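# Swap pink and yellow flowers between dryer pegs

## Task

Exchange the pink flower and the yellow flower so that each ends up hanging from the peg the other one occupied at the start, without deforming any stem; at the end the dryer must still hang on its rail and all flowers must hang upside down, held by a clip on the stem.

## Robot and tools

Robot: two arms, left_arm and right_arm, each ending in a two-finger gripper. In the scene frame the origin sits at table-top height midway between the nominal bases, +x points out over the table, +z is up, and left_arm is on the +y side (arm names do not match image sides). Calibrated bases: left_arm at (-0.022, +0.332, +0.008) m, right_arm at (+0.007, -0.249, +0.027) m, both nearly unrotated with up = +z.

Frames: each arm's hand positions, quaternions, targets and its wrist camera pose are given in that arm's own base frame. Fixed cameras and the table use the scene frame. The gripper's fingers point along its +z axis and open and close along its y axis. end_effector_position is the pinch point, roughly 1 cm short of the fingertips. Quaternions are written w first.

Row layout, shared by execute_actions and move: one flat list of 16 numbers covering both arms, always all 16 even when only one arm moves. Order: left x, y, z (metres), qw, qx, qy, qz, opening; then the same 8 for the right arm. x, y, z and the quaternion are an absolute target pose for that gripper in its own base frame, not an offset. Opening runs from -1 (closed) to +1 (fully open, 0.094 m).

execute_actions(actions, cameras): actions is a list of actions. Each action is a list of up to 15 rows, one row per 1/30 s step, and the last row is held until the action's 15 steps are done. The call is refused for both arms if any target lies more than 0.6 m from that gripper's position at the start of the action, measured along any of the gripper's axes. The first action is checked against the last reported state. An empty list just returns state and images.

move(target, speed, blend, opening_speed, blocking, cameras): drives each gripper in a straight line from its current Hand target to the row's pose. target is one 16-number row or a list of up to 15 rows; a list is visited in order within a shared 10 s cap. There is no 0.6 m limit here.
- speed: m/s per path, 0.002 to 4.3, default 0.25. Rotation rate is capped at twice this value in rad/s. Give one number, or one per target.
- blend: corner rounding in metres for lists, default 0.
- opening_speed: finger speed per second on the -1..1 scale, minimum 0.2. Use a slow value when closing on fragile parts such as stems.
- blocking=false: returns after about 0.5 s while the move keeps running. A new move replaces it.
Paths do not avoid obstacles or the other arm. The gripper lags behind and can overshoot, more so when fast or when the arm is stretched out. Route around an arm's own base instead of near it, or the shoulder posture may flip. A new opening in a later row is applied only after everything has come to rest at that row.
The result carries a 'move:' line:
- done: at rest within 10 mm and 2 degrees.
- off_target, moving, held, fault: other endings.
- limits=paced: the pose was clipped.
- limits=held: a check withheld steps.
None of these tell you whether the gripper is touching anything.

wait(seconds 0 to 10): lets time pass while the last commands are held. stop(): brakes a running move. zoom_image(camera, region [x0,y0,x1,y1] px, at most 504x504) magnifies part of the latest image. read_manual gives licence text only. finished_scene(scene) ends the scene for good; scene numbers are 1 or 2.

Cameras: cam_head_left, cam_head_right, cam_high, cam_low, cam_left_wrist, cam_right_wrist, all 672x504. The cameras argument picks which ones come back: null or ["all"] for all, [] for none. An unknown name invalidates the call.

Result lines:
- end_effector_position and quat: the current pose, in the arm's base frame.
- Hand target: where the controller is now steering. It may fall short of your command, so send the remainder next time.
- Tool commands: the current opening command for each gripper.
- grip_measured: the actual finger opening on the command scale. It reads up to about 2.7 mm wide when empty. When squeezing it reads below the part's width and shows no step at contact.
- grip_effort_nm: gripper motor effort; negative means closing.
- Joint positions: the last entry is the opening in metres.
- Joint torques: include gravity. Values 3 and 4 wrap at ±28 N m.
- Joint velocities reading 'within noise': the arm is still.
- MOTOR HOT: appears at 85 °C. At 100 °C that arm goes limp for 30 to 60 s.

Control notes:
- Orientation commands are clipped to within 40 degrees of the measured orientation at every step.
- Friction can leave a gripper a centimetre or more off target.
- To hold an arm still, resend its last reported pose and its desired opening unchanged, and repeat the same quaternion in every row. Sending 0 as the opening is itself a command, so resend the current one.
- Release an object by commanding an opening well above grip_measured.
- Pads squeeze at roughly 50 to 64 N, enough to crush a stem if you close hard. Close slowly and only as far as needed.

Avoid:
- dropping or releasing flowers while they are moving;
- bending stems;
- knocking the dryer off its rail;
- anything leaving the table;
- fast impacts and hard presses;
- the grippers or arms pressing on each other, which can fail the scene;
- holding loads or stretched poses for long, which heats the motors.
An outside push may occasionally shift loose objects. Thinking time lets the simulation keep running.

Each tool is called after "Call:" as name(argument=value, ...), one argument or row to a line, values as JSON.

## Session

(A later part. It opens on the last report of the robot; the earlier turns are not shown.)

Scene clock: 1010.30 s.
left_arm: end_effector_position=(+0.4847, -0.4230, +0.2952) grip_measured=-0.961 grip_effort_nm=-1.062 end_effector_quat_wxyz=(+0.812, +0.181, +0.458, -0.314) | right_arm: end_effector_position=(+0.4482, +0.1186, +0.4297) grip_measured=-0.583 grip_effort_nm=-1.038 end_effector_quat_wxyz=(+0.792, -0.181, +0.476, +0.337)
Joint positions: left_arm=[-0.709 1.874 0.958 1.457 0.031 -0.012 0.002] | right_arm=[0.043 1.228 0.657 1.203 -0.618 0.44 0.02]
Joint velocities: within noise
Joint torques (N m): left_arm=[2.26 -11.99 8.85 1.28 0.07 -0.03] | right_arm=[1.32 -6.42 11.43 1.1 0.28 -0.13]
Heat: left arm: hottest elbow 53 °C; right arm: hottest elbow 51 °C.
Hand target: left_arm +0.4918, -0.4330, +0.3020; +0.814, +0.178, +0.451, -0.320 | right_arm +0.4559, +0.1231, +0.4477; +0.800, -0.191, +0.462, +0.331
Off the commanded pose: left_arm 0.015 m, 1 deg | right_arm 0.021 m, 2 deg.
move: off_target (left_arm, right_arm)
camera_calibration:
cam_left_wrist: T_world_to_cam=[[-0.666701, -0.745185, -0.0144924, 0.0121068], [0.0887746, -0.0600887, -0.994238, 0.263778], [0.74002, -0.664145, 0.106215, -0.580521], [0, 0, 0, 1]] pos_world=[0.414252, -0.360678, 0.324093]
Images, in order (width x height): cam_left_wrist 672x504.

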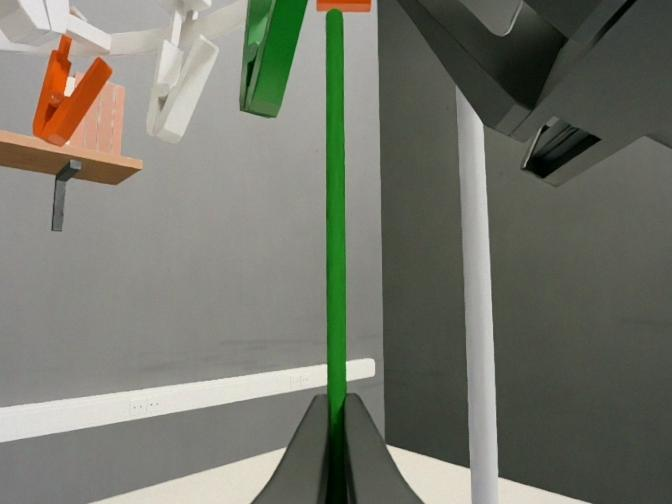

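Call:
move(
  target=[
    [0.4965,-0.4405,0.302,0.8137,0.1777,0.4511,-0.3205,-1.0,0.457,0.1235,0.448,0.8001,-0.1913,0.4619,0.3314,-0.75],
  ],
  speed=0.04,
  cameras=["cam_left_wrist"],
)

Call:
zoom_image(
  camera="cam_left_wrist",
  region=[295, 0, 385, 40],
)

Scene clock: 1020.27 s.
left_arm: end_effector_position=(+0.4908, -0.4280, +0.2959) grip_measured=-0.961 grip_effort_nm=-1.067 end_effector_quat_wxyz=(+0.812, +0.180, +0.458, -0.314) | right_arm: end_effector_position=(+0.4482, +0.1186, +0.4297) grip_measured=-0.583 grip_effort_nm=-1.033 end_effector_quat_wxyz=(+0.792, -0.181, +0.476, +0.337)
Joint positions: left_arm=[-0.709 1.887 0.983 1.446 0.03 -0.012 0.002] | right_arm=[0.043 1.228 0.657 1.203 -0.618 0.44 0.02]
Joint velocities: within noise
Joint torques (N m): left_arm=[1.85 -12.28 8.75 1.21 -0.07 0] | right_arm=[1.32 -6.36 11.41 1.09 0.28 -0.14]
Heat: left arm: hottest elbow 53 °C; right arm: hottest elbow 53 °C.
Hand target: left_arm +0.4958, -0.4399, +0.3020; +0.814, +0.178, +0.451, -0.320 | right_arm +0.4559, +0.1231, +0.4477; +0.800, -0.191, +0.462, +0.331
Off the commanded pose: left_arm 0.015 m, 1 deg | right_arm 0.021 m, 2 deg.
move: off_target (left_arm, right_arm)
camera_calibration:
cam_left_wrist: T_world_to_cam=[[-0.66618, -0.745658, -0.0141157, 0.0118726], [0.0896899, -0.0613116, -0.994081, 0.262557], [0.740379, -0.663502, 0.107722, -0.588742], [0, 0, 0, 1]] pos_world=[0.420252, -0.365681, 0.324591]
Images, in order (width x height): cam_left_wrist 672x504.

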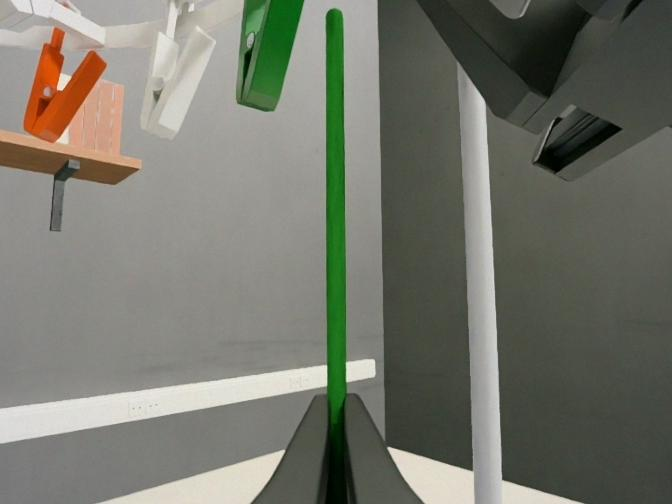

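Scaled by 5.600 from the camera's 672x504 image, which has a finer 960x720 frame.

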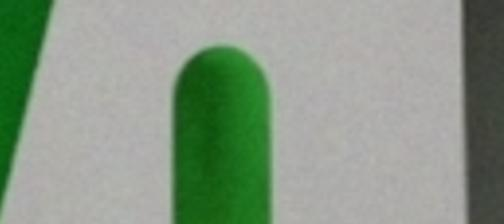

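Call:
move(
  target=[
    [0.4965,-0.4405,0.320,0.8137,0.1777,0.4511,-0.3205,-1.0,0.457,0.1235,0.448,0.8001,-0.1913,0.4619,0.3314,-0.75],
  ],
  speed=0.03,
  cameras=["cam_left_wrist"],
)

Call:
zoom_image(
  camera="cam_left_wrist",
  region=[295, 0, 385, 40],
)

Scene clock: 1024.97 s.
left_arm: end_effector_position=(+0.4949, -0.4316, +0.2872) grip_measured=-0.961 grip_effort_nm=-1.062 end_effector_quat_wxyz=(+0.802, +0.186, +0.475, -0.311) | right_arm: end_effector_position=(+0.4482, +0.1186, +0.4297) grip_measured=-0.583 grip_effort_nm=-1.028 end_effector_quat_wxyz=(+0.792, -0.181, +0.476, +0.337)
Joint positions: left_arm=[-0.709 1.887 0.984 1.404 0.03 -0.012 0.002] | right_arm=[0.043 1.228 0.657 1.203 -0.618 0.44 0.02]
Joint velocities: within noise
Joint torques (N m): left_arm=[1.9 -15.27 9.03 1.32 -0.06 -0.01] | right_arm=[1.44 -6.42 11.4 1.07 0.27 -0.12]
Heat: left arm: hottest elbow 53 °C; right arm: hottest elbow 53 °C.
Hand target: left_arm +0.4950, -0.4392, +0.3199; +0.814, +0.178, +0.451, -0.321 | right_arm +0.4559, +0.1231, +0.4477; +0.800, -0.191, +0.462, +0.331
Off the commanded pose: left_arm 0.034 m, 3 deg | right_arm 0.021 m, 2 deg.
move: off_target (left_arm, right_arm)
camera_calibration:
cam_left_wrist: T_world_to_cam=[[-0.66658, -0.745316, -0.0132373, 0.0120027], [0.0582098, -0.0343404, -0.997714, 0.281559], [0.743157, -0.665826, 0.0662753, -0.583739], [0, 0, 0, 1]] pos_world=[0.425421, -0.370055, 0.319762]
Images, in order (width x height): cam_left_wrist 672x504.

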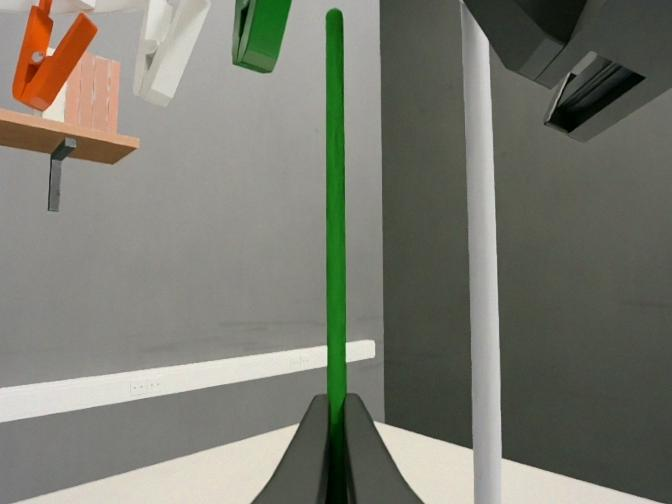

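Scaled by 5.600 from the camera's 672x504 image, which has a finer 960x720 frame.

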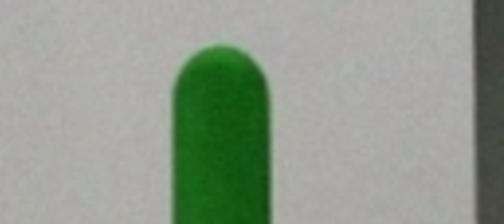

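Call:
move(
  target=[
    [0.482,-0.432,0.295,0.8137,0.1777,0.4511,-0.3205,-1.0,0.457,0.1235,0.448,0.8001,-0.1913,0.4619,0.3314,-0.75],
    [0.486,-0.4315,0.316,0.8137,0.1777,0.4511,-0.3205,-1.0,0.457,0.1235,0.448,0.8001,-0.1913,0.4619,0.3314,-0.75],
  ],
  speed=0.04,
  cameras=["cam_left_wrist"],
)

Call:
zoom_image(
  camera="cam_left_wrist",
  region=[295, 0, 385, 40],
)

Scene clock: 1037.37 s.
left_arm: end_effector_position=(+0.4883, -0.4292, +0.2995) grip_measured=-0.961 grip_effort_nm=-1.062 end_effector_quat_wxyz=(+0.810, +0.181, +0.461, -0.314) | right_arm: end_effector_position=(+0.4482, +0.1186, +0.4297) grip_measured=-0.583 grip_effort_nm=-1.038 end_effector_quat_wxyz=(+0.792, -0.181, +0.476, +0.337)
Joint positions: left_arm=[-0.713 1.873 0.979 1.43 0.026 -0.012 0.002] | right_arm=[0.043 1.228 0.657 1.203 -0.618 0.44 0.02]
Joint velocities: within noise
Joint torques (N m): left_arm=[2.26 -15.09 6.65 1.26 0.1 0] | right_arm=[1.26 -6.48 11.41 1.09 0.27 -0.12]
Heat: left arm: hottest elbow 53 °C; right arm: hottest elbow 55 °C.
Hand target: left_arm +0.4857, -0.4313, +0.3159; +0.814, +0.178, +0.451, -0.321 | right_arm +0.4559, +0.1231, +0.4477; +0.800, -0.191, +0.462, +0.331
Off the commanded pose: left_arm 0.017 m, 1 deg | right_arm 0.021 m, 2 deg.
move: off_target (left_arm, right_arm)
camera_calibration:
cam_left_wrist: T_world_to_cam=[[-0.667234, -0.744753, -0.0118609, 0.00960281], [0.0831032, -0.0586098, -0.994816, 0.270856], [0.740197, -0.664761, 0.100998, -0.58653], [0, 0, 0, 1]] pos_world=[0.418046, -0.366876, 0.328804]
Images, in order (width x height): cam_left_wrist 672x504.

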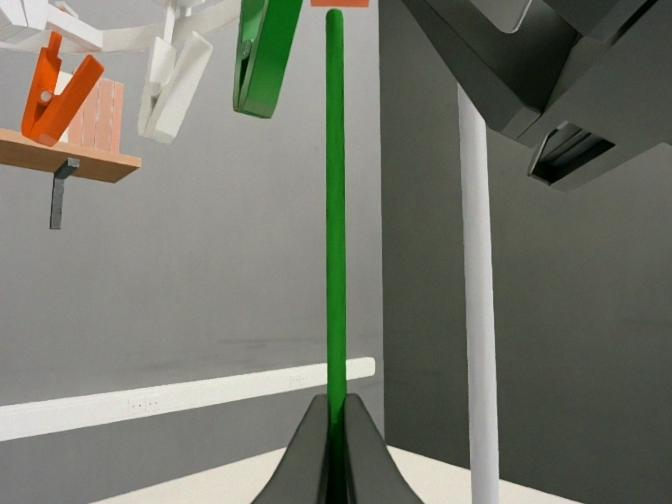

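Scaled by 5.600 from the camera's 672x504 image, which has a finer 960x720 frame.

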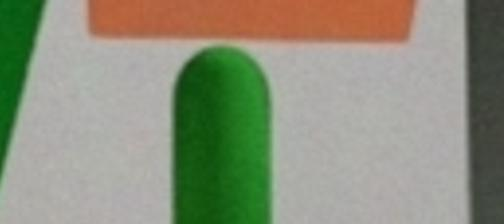

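Call:
move(
  target=[
    [0.476,-0.4275,0.293,0.8137,0.1777,0.4511,-0.3205,-1,0.457,0.1235,0.448,0.8001,-0.1913,0.4619,0.3314,-0.75],
    [0.483,-0.4285,0.318,0.8137,0.1777,0.4511,-0.3205,-1,0.457,0.1235,0.448,0.8001,-0.1913,0.4619,0.3314,-0.75],
  ],
  speed=0.04,
  cameras=["cam_left_wrist","cam_head_left"],
)

Call:
zoom_image(
  camera="cam_left_wrist",
  region=[295, 0, 385, 40],
)

Call:
zoom_image(
  camera="cam_head_left",
  region=[310, 35, 370, 100],
)

Scene clock: 1055.67 s.
left_arm: end_effector_position=(+0.4834, -0.4251, +0.2968) grip_measured=-0.961 grip_effort_nm=-1.067 end_effector_quat_wxyz=(+0.808, +0.182, +0.465, -0.314) | right_arm: end_effector_position=(+0.4482, +0.1186, +0.4297) grip_measured=-0.583 grip_effort_nm=-1.033 end_effector_quat_wxyz=(+0.792, -0.181, +0.476, +0.337)
Joint positions: left_arm=[-0.714 1.86 0.955 1.43 0.025 -0.012 0.002] | right_arm=[0.043 1.228 0.657 1.203 -0.618 0.44 0.02]
Joint velocities: within noise
Joint torques (N m): left_arm=[2.32 -14.86 7.35 1.22 0.11 0] | right_arm=[1.55 -6.59 11.38 1.11 0.28 -0.12]
Heat: left arm: hottest elbow 52 °C; right arm: hottest elbow 56 °C.
Hand target: left_arm +0.4826, -0.4279, +0.3180; +0.814, +0.178, +0.451, -0.320 | right_arm +0.4559, +0.1231, +0.4477; +0.800, -0.191, +0.462, +0.331
Off the commanded pose: left_arm 0.021 m, 2 deg | right_arm 0.021 m, 2 deg.
move: off_target (left_arm, right_arm)
camera_calibration:
cam_left_wrist: T_world_to_cam=[[-0.667113, -0.744873, -0.0112056, 0.00904352], [0.0747018, -0.0519222, -0.995853, 0.276143], [0.741202, -0.665183, 0.0902812, -0.57735], [0, 0, 0, 1]] pos_world=[0.413338, -0.36297, 0.327223]
Images, in order (width x height): cam_head_left 672x504, cam_left_wrist 672x504.

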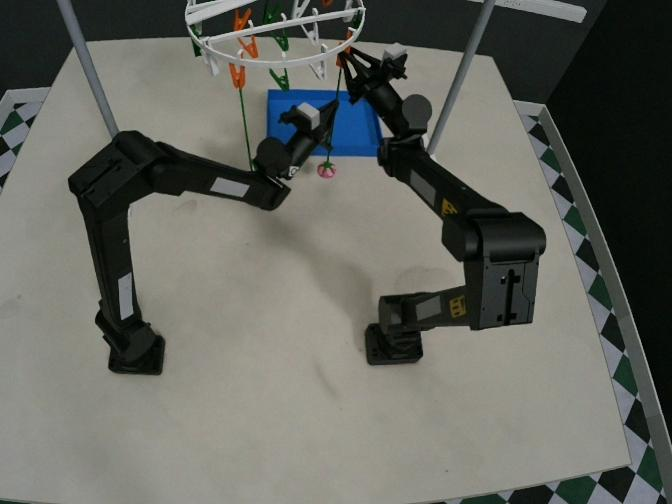

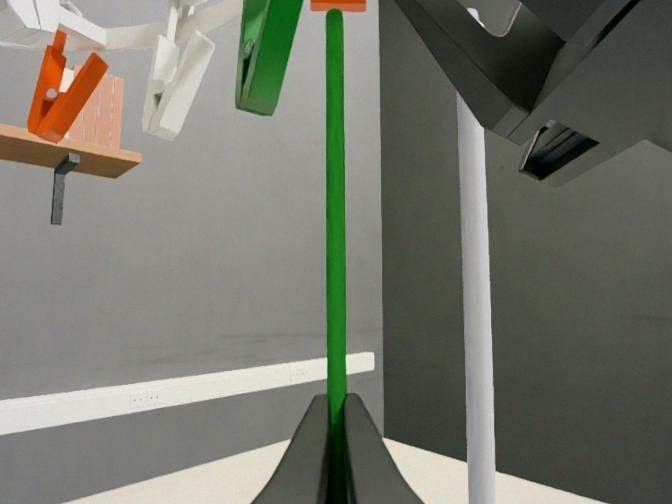

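Scaled by 5.600 from the camera's 672x504 image, which has a finer 960x720 frame.

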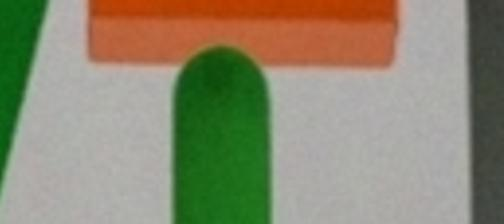

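Scaled by 7.754 from the camera's 672x504 image, which has a finer 960x720 frame.

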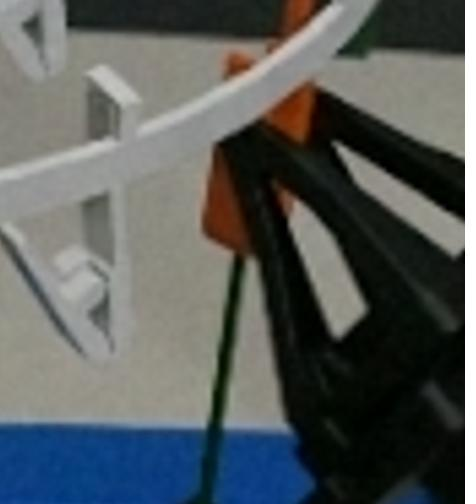

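Call:
move(
  target=[0.485,-0.43,0.3195,0.8137,0.1777,0.4511,-0.3205,-1,0.457,0.1235,0.448,0.8001,-0.1913,0.4619,0.3314,-0.75],
  speed=0.03,
  cameras=["cam_left_wrist","cam_head_left"],
)

Call:
zoom_image(
  camera="cam_left_wrist",
  region=[295, 0, 385, 40],
)

Scene clock: 1062.80 s.
left_arm: end_effector_position=(+0.4839, -0.4257, +0.2955) grip_measured=-0.961 grip_effort_nm=-1.072 end_effector_quat_wxyz=(+0.806, +0.183, +0.468, -0.313) | right_arm: end_effector_position=(+0.4482, +0.1186, +0.4297) grip_measured=-0.583 grip_effort_nm=-1.043 end_effector_quat_wxyz=(+0.792, -0.181, +0.476, +0.337)
Joint positions: left_arm=[-0.714 1.86 0.955 1.424 0.026 -0.012 0.002] | right_arm=[0.043 1.228 0.657 1.203 -0.618 0.44 0.02]
Joint velocities: within noise
Joint torques (N m): left_arm=[2.37 -14.8 7.88 1.28 0.13 -0.01] | right_arm=[1.2 -6.42 11.43 1.06 0.27 -0.12]
Heat: left arm: hottest elbow 52 °C; right arm: hottest elbow 56 °C.
Hand target: left_arm +0.4843, -0.4292, +0.3195; +0.814, +0.178, +0.451, -0.320 | right_arm +0.4559, +0.1231, +0.4477; +0.800, -0.191, +0.462, +0.331
Off the commanded pose: left_arm 0.024 m, 2 deg | right_arm 0.021 m, 2 deg.
move: off_target (left_arm, right_arm)
camera_calibration:
cam_left_wrist: T_world_to_cam=[[-0.667448, -0.74457, -0.0113152, 0.00933228], [0.069986, -0.0475944, -0.996412, 0.278971], [0.74136, -0.665845, 0.0838763, -0.576546], [0, 0, 0, 1]] pos_world=[0.414133, -0.363665, 0.326434]
Images, in order (width x height): cam_head_left 672x504, cam_left_wrist 672x504.

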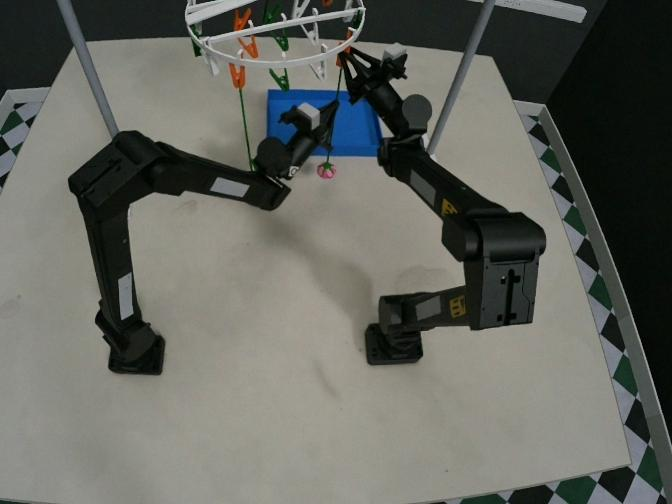

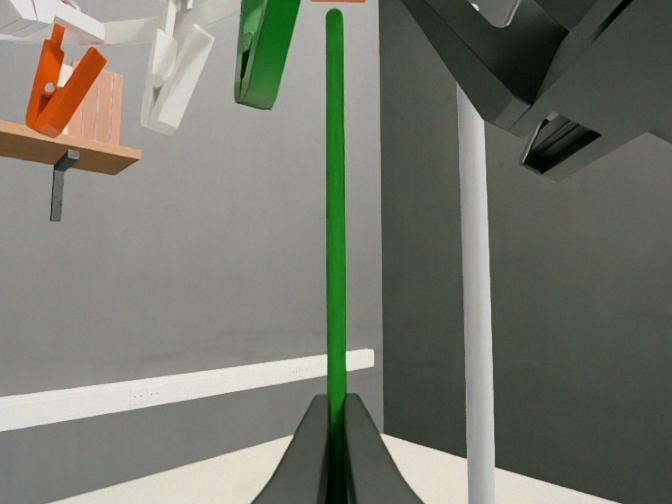

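Scaled by 5.600 from the camera's 672x504 image, which has a finer 960x720 frame.

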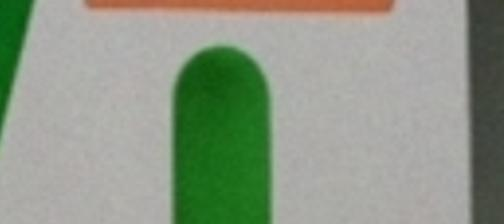

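Call:
move(
  target=[0.4845,-0.4295,0.327,0.8137,0.1777,0.4511,-0.3205,-1,0.457,0.1235,0.448,0.8001,-0.1913,0.4619,0.3314,-0.75],
  speed=0.03,
  cameras=["cam_left_wrist","cam_head_left"],
)

Call:
zoom_image(
  camera="cam_left_wrist",
  region=[295, 0, 385, 40],
)

Call:
zoom_image(
  camera="cam_head_left",
  region=[310, 35, 370, 100],
)

Scene clock: 1066.40 s.
left_arm: end_effector_position=(+0.4836, -0.4254, +0.3013) grip_measured=-0.961 grip_effort_nm=-1.062 end_effector_quat_wxyz=(+0.805, +0.184, +0.469, -0.313) | right_arm: end_effector_position=(+0.4482, +0.1186, +0.4297) grip_measured=-0.583 grip_effort_nm=-1.033 end_effector_quat_wxyz=(+0.792, -0.181, +0.476, +0.337)
Joint positions: left_arm=[-0.714 1.844 0.955 1.405 0.026 -0.012 0.002] | right_arm=[0.043 1.228 0.657 1.203 -0.618 0.44 0.02]
Joint velocities: within noise
Joint torques (N m): left_arm=[2.43 -14.86 8.05 1.29 0.12 -0.01] | right_arm=[1.32 -6.71 11.45 1.06 0.28 -0.13]
Heat: left arm: hottest elbow 53 °C; right arm: hottest elbow 57 °C.
Hand target: left_arm +0.4838, -0.4287, +0.3268; +0.814, +0.178, +0.451, -0.320 | right_arm +0.4559, +0.1231, +0.4477; +0.800, -0.191, +0.462, +0.331
Off the commanded pose: left_arm 0.026 m, 2 deg | right_arm 0.021 m, 2 deg.
move: off_target (left_arm, right_arm)
camera_calibration:
cam_left_wrist: T_world_to_cam=[[-0.667736, -0.744311, -0.0114211, 0.00959818], [0.0680323, -0.0457402, -0.996634, 0.28654], [0.741283, -0.666265, 0.0811795, -0.575916], [0, 0, 0, 1]] pos_world=[0.413832, -0.363462, 0.332438]
Images, in order (width x height): cam_head_left 672x504, cam_left_wrist 672x504.

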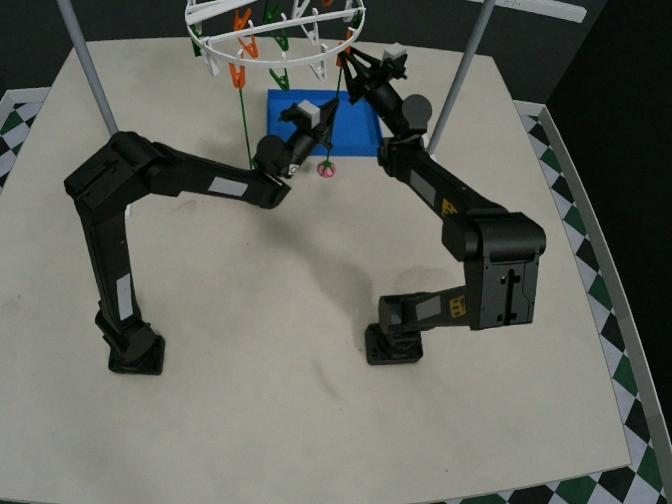

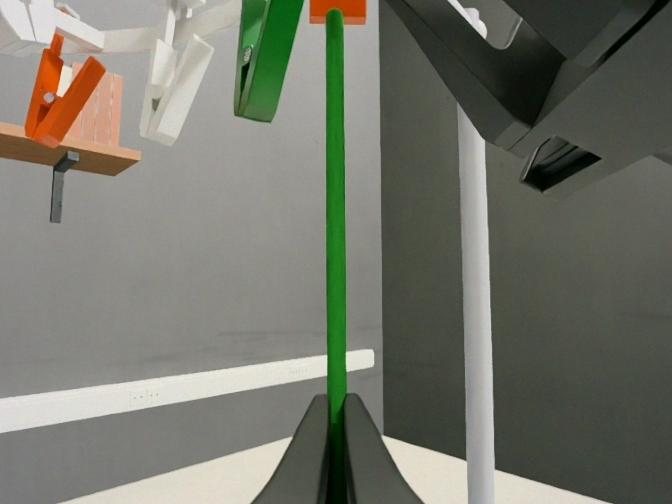

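Scaled by 5.600 from the camera's 672x504 image, which has a finer 960x720 frame.

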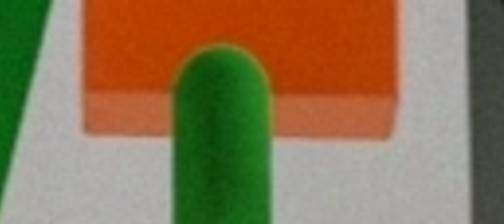

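Scaled by 7.754 from the camera's 672x504 image, which has a finer 960x720 frame.

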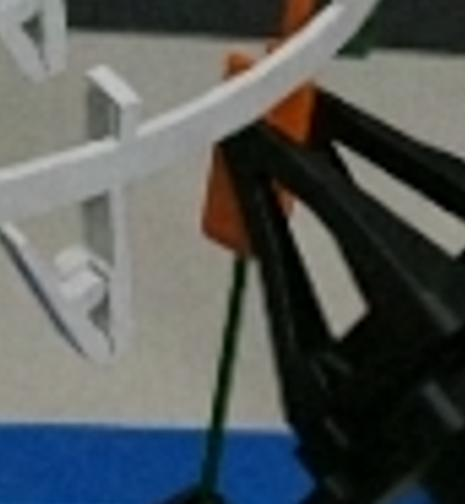

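Call:
move(
  target=[0.486,-0.4305,0.331,0.8137,0.1777,0.4511,-0.3205,-1,0.457,0.1235,0.448,0.8001,-0.1913,0.4619,0.3314,-0.75],
  speed=0.03,
  cameras=["cam_left_wrist","cam_head_left"],
)

Call:
zoom_image(
  camera="cam_left_wrist",
  region=[295, 0, 385, 40],
)

Call:
zoom_image(
  camera="cam_head_left",
  region=[310, 35, 370, 100],
)

Scene clock: 1071.83 s.
left_arm: end_effector_position=(+0.4841, -0.4260, +0.3013) grip_measured=-0.961 grip_effort_nm=-1.062 end_effector_quat_wxyz=(+0.803, +0.185, +0.472, -0.312) | right_arm: end_effector_position=(+0.4482, +0.1186, +0.4297) grip_measured=-0.583 grip_effort_nm=-1.038 end_effector_quat_wxyz=(+0.792, -0.181, +0.476, +0.337)
Joint positions: left_arm=[-0.714 1.84 0.955 1.393 0.026 -0.012 0.002] | right_arm=[0.043 1.228 0.657 1.203 -0.618 0.44 0.02]
Joint velocities: within noise
Joint torques (N m): left_arm=[2.37 -14.92 8.53 1.25 0.13 -0.01] | right_arm=[1.26 -6.24 11.47 1.05 0.27 -0.11]
Heat: left arm: hottest elbow 53 °C; right arm: hottest elbow 57 °C.
Hand target: left_arm +0.4850, -0.4295, +0.3308; +0.814, +0.178, +0.451, -0.320 | right_arm +0.4559, +0.1231, +0.4477; +0.800, -0.191, +0.462, +0.331
Off the commanded pose: left_arm 0.030 m, 3 deg | right_arm 0.021 m, 2 deg.
move: off_target (left_arm, right_arm)
camera_calibration:
cam_left_wrist: T_world_to_cam=[[-0.668036, -0.74404, -0.0115267, 0.009813], [0.0621313, -0.0403351, -0.997253, 0.291893], [0.74153, -0.666917, 0.0731734, -0.574631], [0, 0, 0, 1]] pos_world=[0.414526, -0.364156, 0.333252]
Images, in order (width x height): cam_head_left 672x504, cam_left_wrist 672x504.

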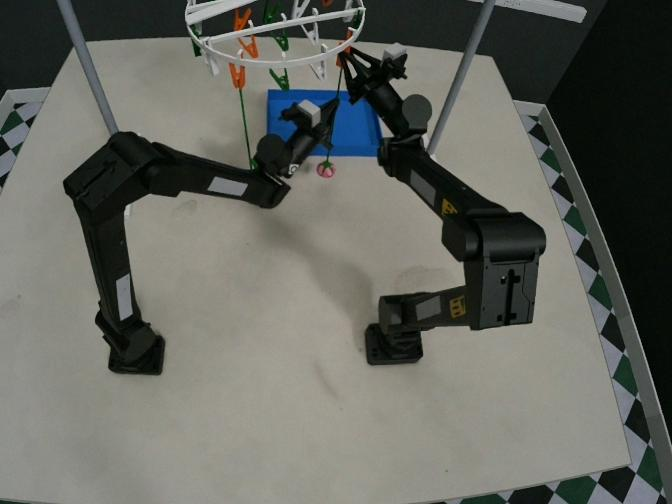

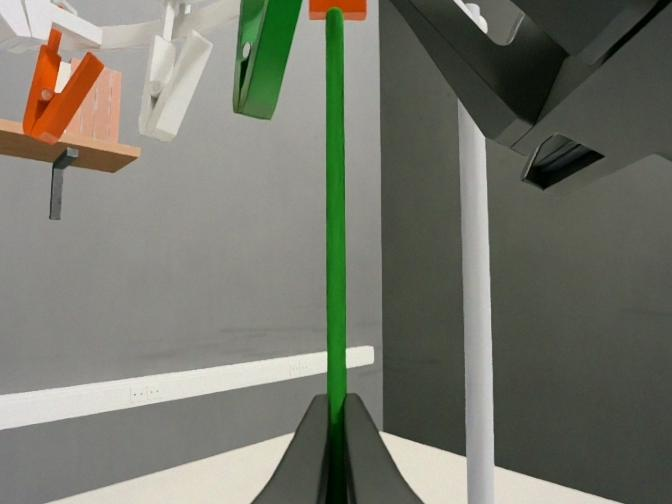

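Scaled by 5.600 from the camera's 672x504 image, which has a finer 960x720 frame.

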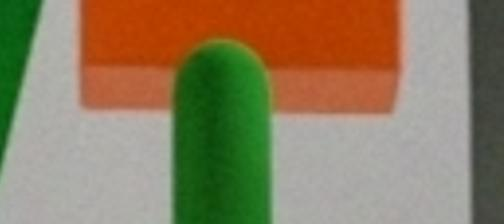

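Scaled by 7.754 from the camera's 672x504 image, which has a finer 960x720 frame.

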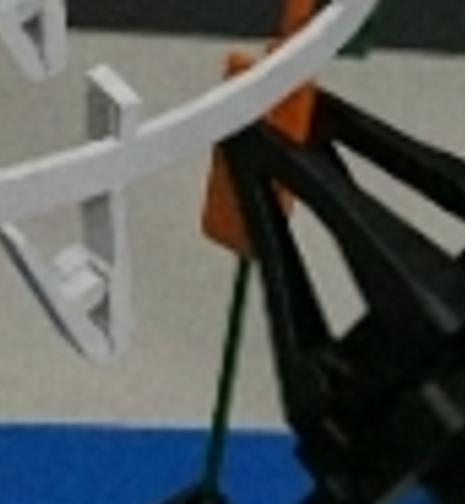

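Call:
move(
  target=[0.485,-0.4295,0.338,0.8137,0.1777,0.4511,-0.3205,-1,0.457,0.1235,0.448,0.8001,-0.1913,0.4619,0.3314,-0.75],
  speed=0.03,
  cameras=["cam_left_wrist","cam_head_left"],
)

Call:
zoom_image(
  camera="cam_left_wrist",
  region=[295, 0, 385, 40],
)

Call:
zoom_image(
  camera="cam_head_left",
  region=[310, 35, 370, 100],
)

Scene clock: 1076.80 s.
left_arm: end_effector_position=(+0.4844, -0.4262, +0.3041) grip_measured=-0.961 grip_effort_nm=-1.067 end_effector_quat_wxyz=(+0.801, +0.186, +0.475, -0.312) | right_arm: end_effector_position=(+0.4486, +0.1184, +0.4316) grip_measured=-0.583 grip_effort_nm=-1.033 end_effector_quat_wxyz=(+0.793, -0.181, +0.475, +0.336)
Joint positions: left_arm=[-0.714 1.828 0.955 1.373 0.026 -0.012 0.002] | right_arm=[0.043 1.228 0.66 1.203 -0.617 0.439 0.02]
Joint velocities: within noise
Joint torques (N m): left_arm=[2.43 -15.21 8.54 1.37 0.12 -0.01] | right_arm=[1.44 -6.53 11.22 1.09 0.22 -0.12]
Heat: left arm: hottest elbow 54 °C; right arm: hottest elbow 57 °C.
Hand target: left_arm +0.4840, -0.4284, +0.3376; +0.814, +0.178, +0.451, -0.320 | right_arm +0.4560, +0.1232, +0.4476; +0.800, -0.191, +0.462, +0.331
Off the commanded pose: left_arm 0.034 m, 3 deg | right_arm 0.019 m, 2 deg.
move: off_target (left_arm, right_arm)
camera_calibration:
cam_left_wrist: T_world_to_cam=[[-0.668143, -0.743945, -0.0114122, 0.00993111], [0.0558697, -0.0348701, -0.997829, 0.300236], [0.741932, -0.66733, 0.0648622, -0.573043], [0, 0, 0, 1]] pos_world=[0.41502, -0.364551, 0.336866]
Images, in order (width x height): cam_head_left 672x504, cam_left_wrist 672x504.

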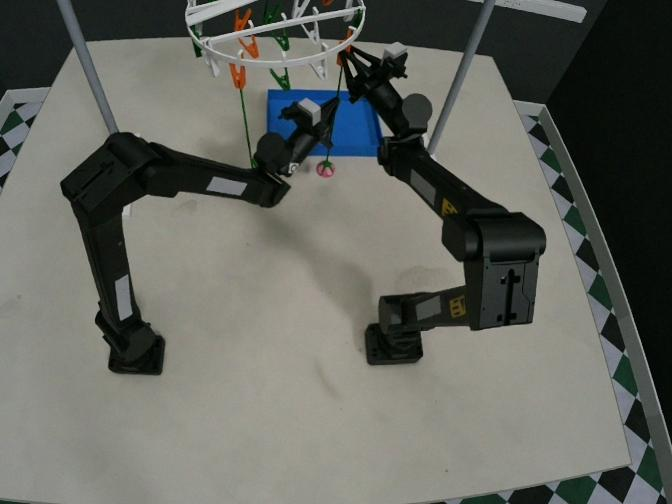

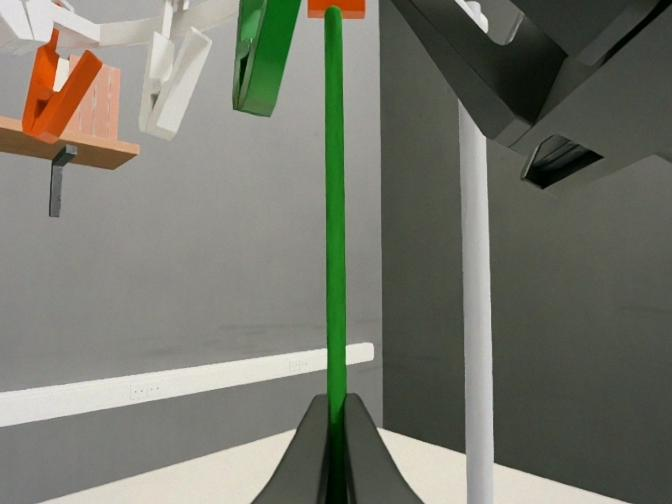

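Scaled by 5.600 from the camera's 672x504 image, which has a finer 960x720 frame.

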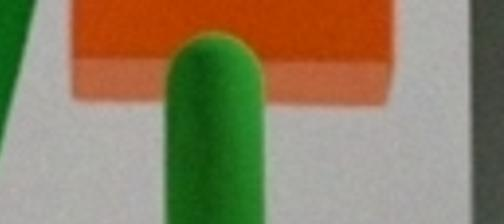

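Scaled by 7.754 from the camera's 672x504 image, which has a finer 960x720 frame.

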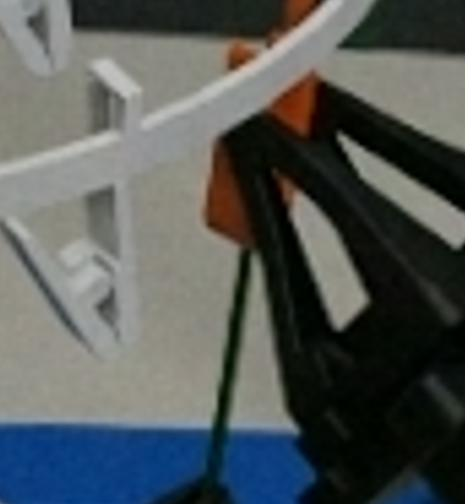

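Call:
execute_actions(
  actions=[],
  cameras=["cam_low","cam_right_wrist","cam_head_right"],
)

Call:
zoom_image(
  camera="cam_head_right",
  region=[295, 35, 355, 100],
)

Scene clock: 1098.73 s.
left_arm: end_effector_position=(+0.4844, -0.4262, +0.3041) grip_measured=-0.961 grip_effort_nm=-1.062 end_effector_quat_wxyz=(+0.801, +0.186, +0.475, -0.312) | right_arm: end_effector_position=(+0.4486, +0.1184, +0.4316) grip_measured=-0.583 grip_effort_nm=-1.028 end_effector_quat_wxyz=(+0.793, -0.181, +0.475, +0.336)
Joint positions: left_arm=[-0.714 1.828 0.955 1.373 0.026 -0.012 0.002] | right_arm=[0.043 1.228 0.66 1.203 -0.617 0.439 0.02]
Joint velocities: within noise
Joint torques (N m): left_arm=[2.43 -15.21 8.53 1.47 0.12 -0.01] | right_arm=[1.32 -6.59 11.18 1.11 0.21 -0.12]
Heat: left arm: hottest elbow 56 °C; right arm: hottest elbow 56 °C.
Hand target: left_arm +0.4839, -0.4283, +0.3376; +0.814, +0.178, +0.451, -0.320 | right_arm +0.4560, +0.1232, +0.4476; +0.800, -0.191, +0.462, +0.332
Tool commands: left_gripper/opening=-1.0 right_gripper/opening=-0.75
Off the commanded pose: left_arm 0.034 m, 3 deg | right_arm 0.019 m, 2 deg.
camera_calibration:
cam_right_wrist: T_world_to_cam=[[0.705671, -0.708225, -0.0211099, -0.224719], [0.0396892, 0.0692576, -0.996809, 0.445411], [0.707428, 0.702581, 0.076982, -0.346838], [0, 0, 0, 1]] pos_world=[0.386262, 0.0536821, 0.465947]
Images, in order (width x height): cam_head_right 672x504, cam_low 672x504, cam_right_wrist 672x504.

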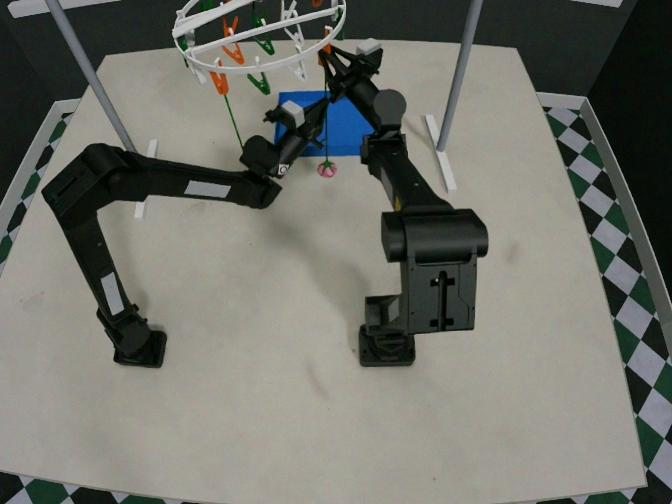

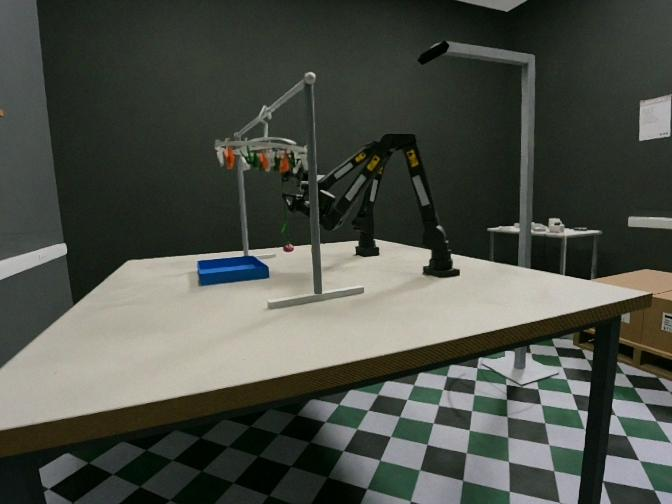

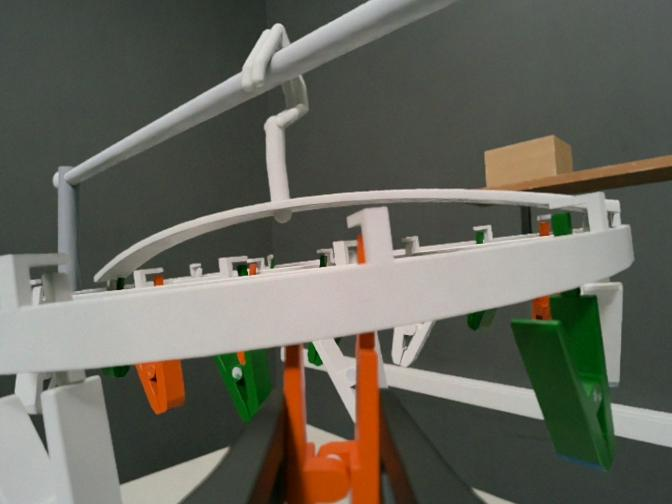

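Scaled by 7.754 from the camera's 672x504 image, which has a finer 960x720 frame.

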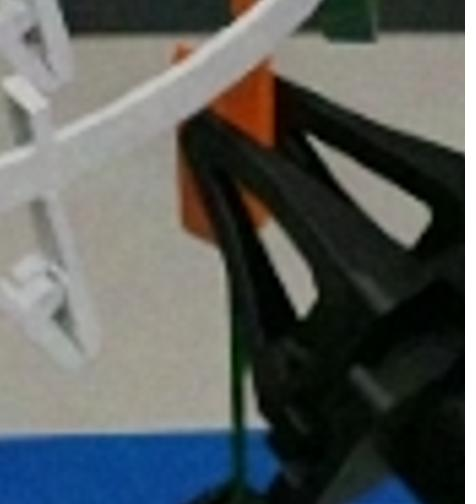

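Call:
zoom_image(
  camera="cam_low",
  region=[265, 130, 325, 215],
)

Call:
zoom_image(
  camera="cam_right_wrist",
  region=[250, 340, 430, 504],
)

Scaled by 5.929 from the camera's 672x504 image, which has a finer 960x720 frame.

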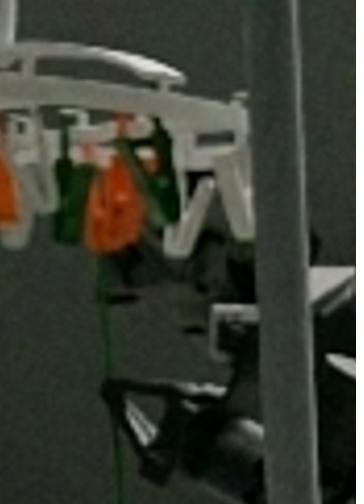

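Scaled by 2.800 from the camera's 672x504 image, which has a finer 960x720 frame.

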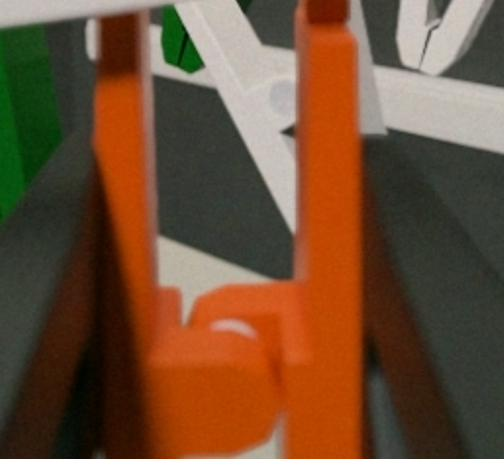

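Call:
move(
  target=[
    [0.484,-0.4285,0.338,0.81767,0.17488,0.44396,-0.32209,-1,0.457,0.1235,0.448,0.8001,-0.1913,0.4619,0.3314,-0.75],
    [0.4835,-0.428,0.342,0.81767,0.17488,0.44396,-0.32209,-1,0.457,0.1235,0.448,0.8001,-0.1913,0.4619,0.3314,-0.75],
  ],
  speed=0.03,
  cameras=["cam_left_wrist","cam_head_left"],
)

Call:
zoom_image(
  camera="cam_left_wrist",
  region=[295, 0, 385, 40],
)

Call:
zoom_image(
  camera="cam_head_left",
  region=[310, 35, 370, 100],
)

Scene clock: 1120.67 s.
left_arm: end_effector_position=(+0.4844, -0.4262, +0.3041) grip_measured=-0.961 grip_effort_nm=-1.067 end_effector_quat_wxyz=(+0.801, +0.186, +0.475, -0.312) | right_arm: end_effector_position=(+0.4486, +0.1184, +0.4316) grip_measured=-0.583 grip_effort_nm=-1.033 end_effector_quat_wxyz=(+0.793, -0.181, +0.475, +0.336)
Joint positions: left_arm=[-0.714 1.828 0.955 1.373 0.026 -0.012 0.002] | right_arm=[0.043 1.228 0.66 1.203 -0.617 0.439 0.02]
Joint velocities: within noise
Joint torques (N m): left_arm=[2.37 -15.27 8.57 2.17 0.12 -0.02] | right_arm=[1.2 -6.42 11.15 1.01 0.21 -0.13]
Heat: left arm: hottest elbow 56 °C; right arm: hottest elbow 56 °C.
Hand target: left_arm +0.4824, -0.4268, +0.3413; +0.818, +0.175, +0.444, -0.322 | right_arm +0.4560, +0.1232, +0.4476; +0.800, -0.191, +0.462, +0.331
Off the commanded pose: left_arm 0.038 m, 4 deg | right_arm 0.019 m, 2 deg.
move: off_target (left_arm, right_arm)
camera_calibration:
cam_left_wrist: T_world_to_cam=[[-0.668143, -0.743945, -0.0114122, 0.00993111], [0.0558697, -0.0348701, -0.997829, 0.300236], [0.741932, -0.66733, 0.0648622, -0.573043], [0, 0, 0, 1]] pos_world=[0.41502, -0.364551, 0.336866]
Images, in order (width x height): cam_head_left 672x504, cam_left_wrist 672x504.

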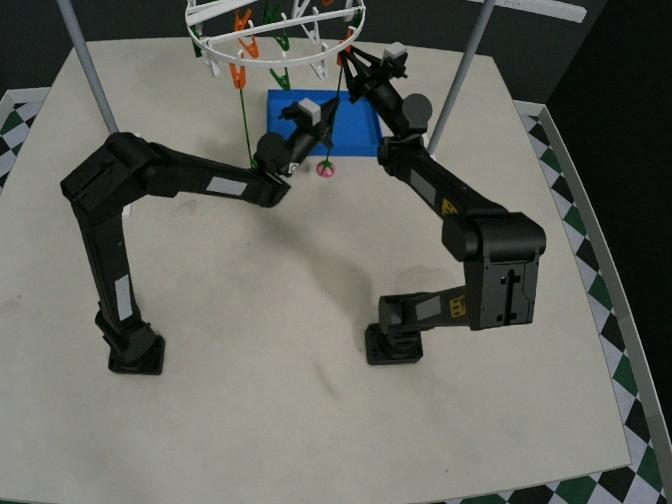

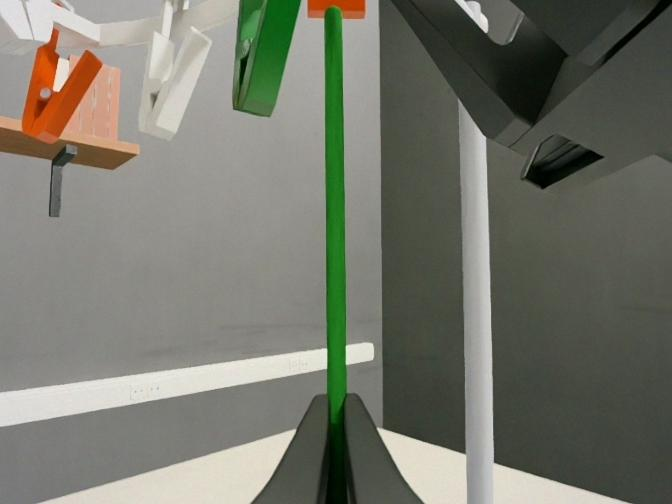

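Scaled by 5.600 from the camera's 672x504 image, which has a finer 960x720 frame.

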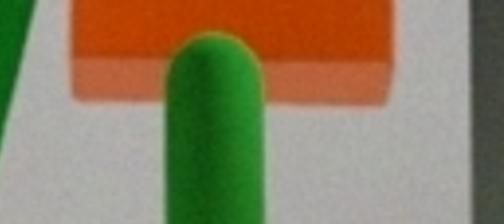

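Scaled by 7.754 from the camera's 672x504 image, which has a finer 960x720 frame.

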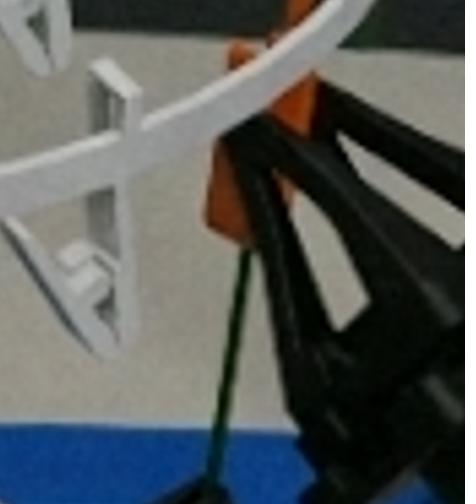

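Call:
move(
  target=[
    [0.474,-0.4255,0.293,0.82151,0.17206,0.4368,-0.3236,-1,0.457,0.1235,0.448,0.8001,-0.1913,0.4619,0.3314,-0.75],
    [0.481,-0.4265,0.321,0.82151,0.17206,0.4368,-0.3236,-1,0.457,0.1235,0.448,0.8001,-0.1913,0.4619,0.3314,-0.75],
  ],
  speed=0.04,
  cameras=["cam_left_wrist","cam_head_left"],
)

Call:
zoom_image(
  camera="cam_left_wrist",
  region=[295, 0, 385, 40],
)

Call:
zoom_image(
  camera="cam_head_left",
  region=[310, 35, 370, 100],
)

Scene clock: 1127.23 s.
left_arm: end_effector_position=(+0.4807, -0.4230, +0.2983) grip_measured=-0.961 grip_effort_nm=-1.057 end_effector_quat_wxyz=(+0.815, +0.177, +0.452, -0.316) | right_arm: end_effector_position=(+0.4491, +0.1194, +0.4337) grip_measured=-0.583 grip_effort_nm=-1.033 end_effector_quat_wxyz=(+0.794, -0.183, +0.473, +0.336)
Joint positions: left_arm=[-0.714 1.872 0.955 1.474 0.025 -0.012 0.002] | right_arm=[0.045 1.229 0.666 1.203 -0.618 0.439 0.02]
Joint velocities: within noise
Joint torques (N m): left_arm=[2.32 -14.86 7.49 1.29 0.13 -0.02] | right_arm=[1.38 -6.65 10.85 1.06 0.25 -0.12]
Heat: left arm: hottest elbow 56 °C; right arm: hottest elbow 55 °C.
Hand target: left_arm +0.4804, -0.4259, +0.3209; +0.822, +0.172, +0.437, -0.324 | right_arm +0.4563, +0.1233, +0.4477; +0.800, -0.191, +0.462, +0.331
Off the commanded pose: left_arm 0.023 m, 2 deg | right_arm 0.017 m, 2 deg.
move: off_target (left_arm, right_arm)
camera_calibration:
cam_left_wrist: T_world_to_cam=[[-0.666937, -0.745026, -0.0114912, 0.00873529], [0.098079, -0.0724902, -0.992535, 0.256914], [0.738631, -0.663085, 0.121418, -0.581255], [0, 0, 0, 1]] pos_world=[0.409961, -0.36029, 0.325671]
Images, in order (width x height): cam_head_left 672x504, cam_left_wrist 672x504.

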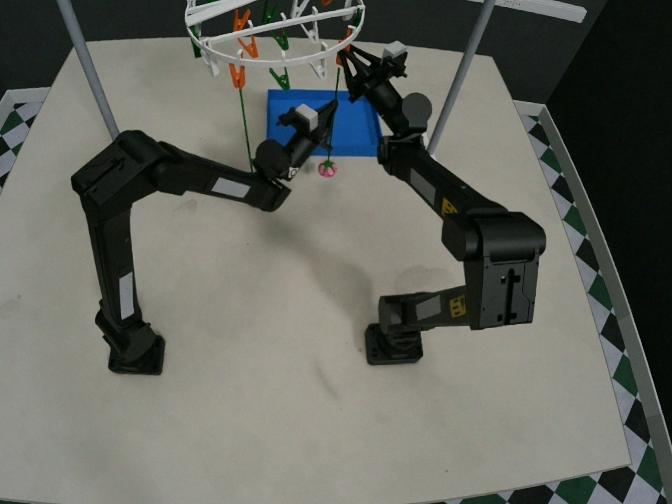

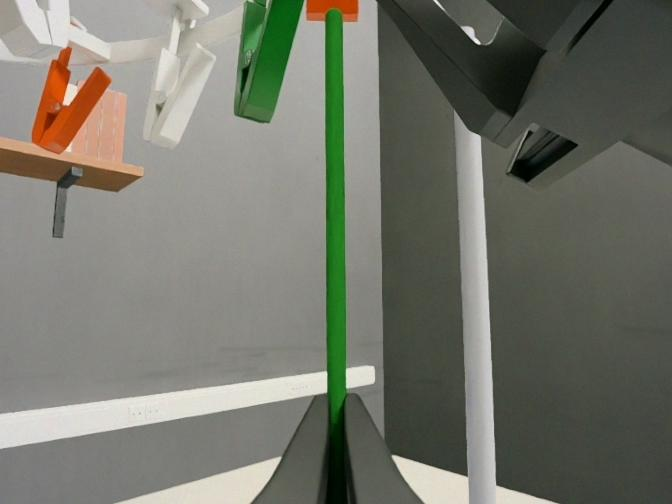

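Scaled by 5.600 from the camera's 672x504 image, which has a finer 960x720 frame.

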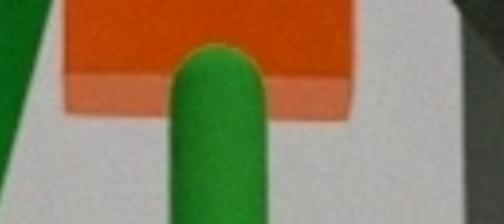

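Scaled by 7.754 from the camera's 672x504 image, which has a finer 960x720 frame.

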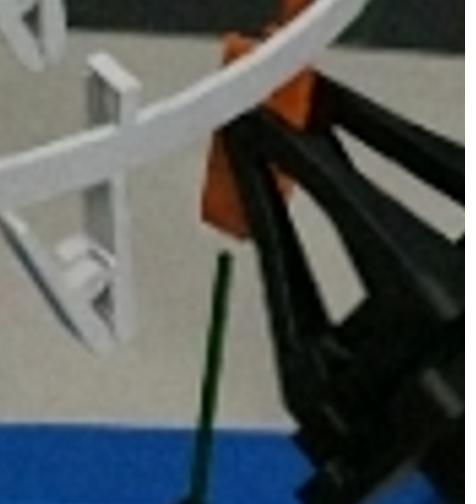

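Call:
move(
  target=[0.462,-0.4095,0.300,0.82151,0.17206,0.4368,-0.3236,-1,0.457,0.1235,0.448,0.8001,-0.1913,0.4619,0.3314,-0.75],
  speed=0.05,
  cameras=["cam_left_wrist"],
)

Call:
zoom_image(
  camera="cam_left_wrist",
  region=[285, 0, 395, 80],
)

Scene clock: 1135.80 s.
left_arm: end_effector_position=(+0.4673, -0.4116, +0.2863) grip_measured=-0.961 grip_effort_nm=-1.062 end_effector_quat_wxyz=(+0.815, +0.177, +0.451, -0.317) | right_arm: end_effector_position=(+0.4491, +0.1194, +0.4337) grip_measured=-0.583 grip_effort_nm=-1.038 end_effector_quat_wxyz=(+0.794, -0.183, +0.473, +0.336)
Joint positions: left_arm=[-0.714 1.872 0.899 1.532 0.026 -0.012 0.002] | right_arm=[0.045 1.229 0.666 1.203 -0.618 0.439 0.02]
Joint velocities: within noise
Joint torques (N m): left_arm=[2.37 -14.1 5.3 2.32 0.12 -0.02] | right_arm=[0.97 -6.48 10.88 1.03 0.25 -0.12]
Heat: left arm: hottest elbow 56 °C; right arm: hottest elbow 55 °C.
Hand target: left_arm +0.4620, -0.4095, +0.2998; +0.821, +0.172, +0.437, -0.324 | right_arm +0.4563, +0.1233, +0.4478; +0.800, -0.191, +0.462, +0.331
Off the commanded pose: left_arm 0.015 m, 2 deg | right_arm 0.017 m, 2 deg.
move: off_target (left_arm, right_arm)
camera_calibration:
cam_left_wrist: T_world_to_cam=[[-0.667379, -0.744622, -0.012019, 0.00877591], [0.100102, -0.0737019, -0.992244, 0.245622], [0.73796, -0.663405, 0.123725, -0.562895], [0, 0, 0, 1]] pos_world=[0.396664, -0.34879, 0.313467]
Images, in order (width x height): cam_left_wrist 672x504.

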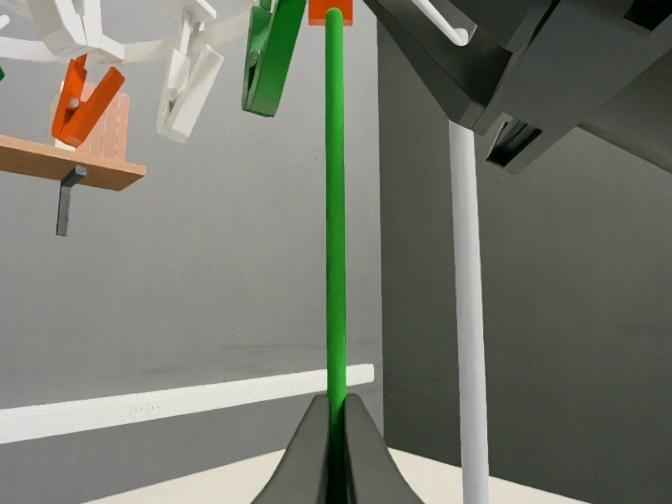

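Scaled by 4.582 from the camera's 672x504 image, which has a finer 960x720 frame.

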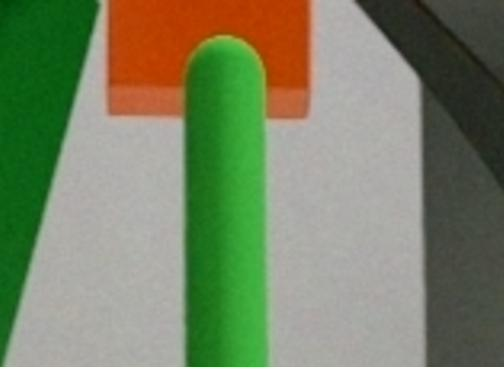

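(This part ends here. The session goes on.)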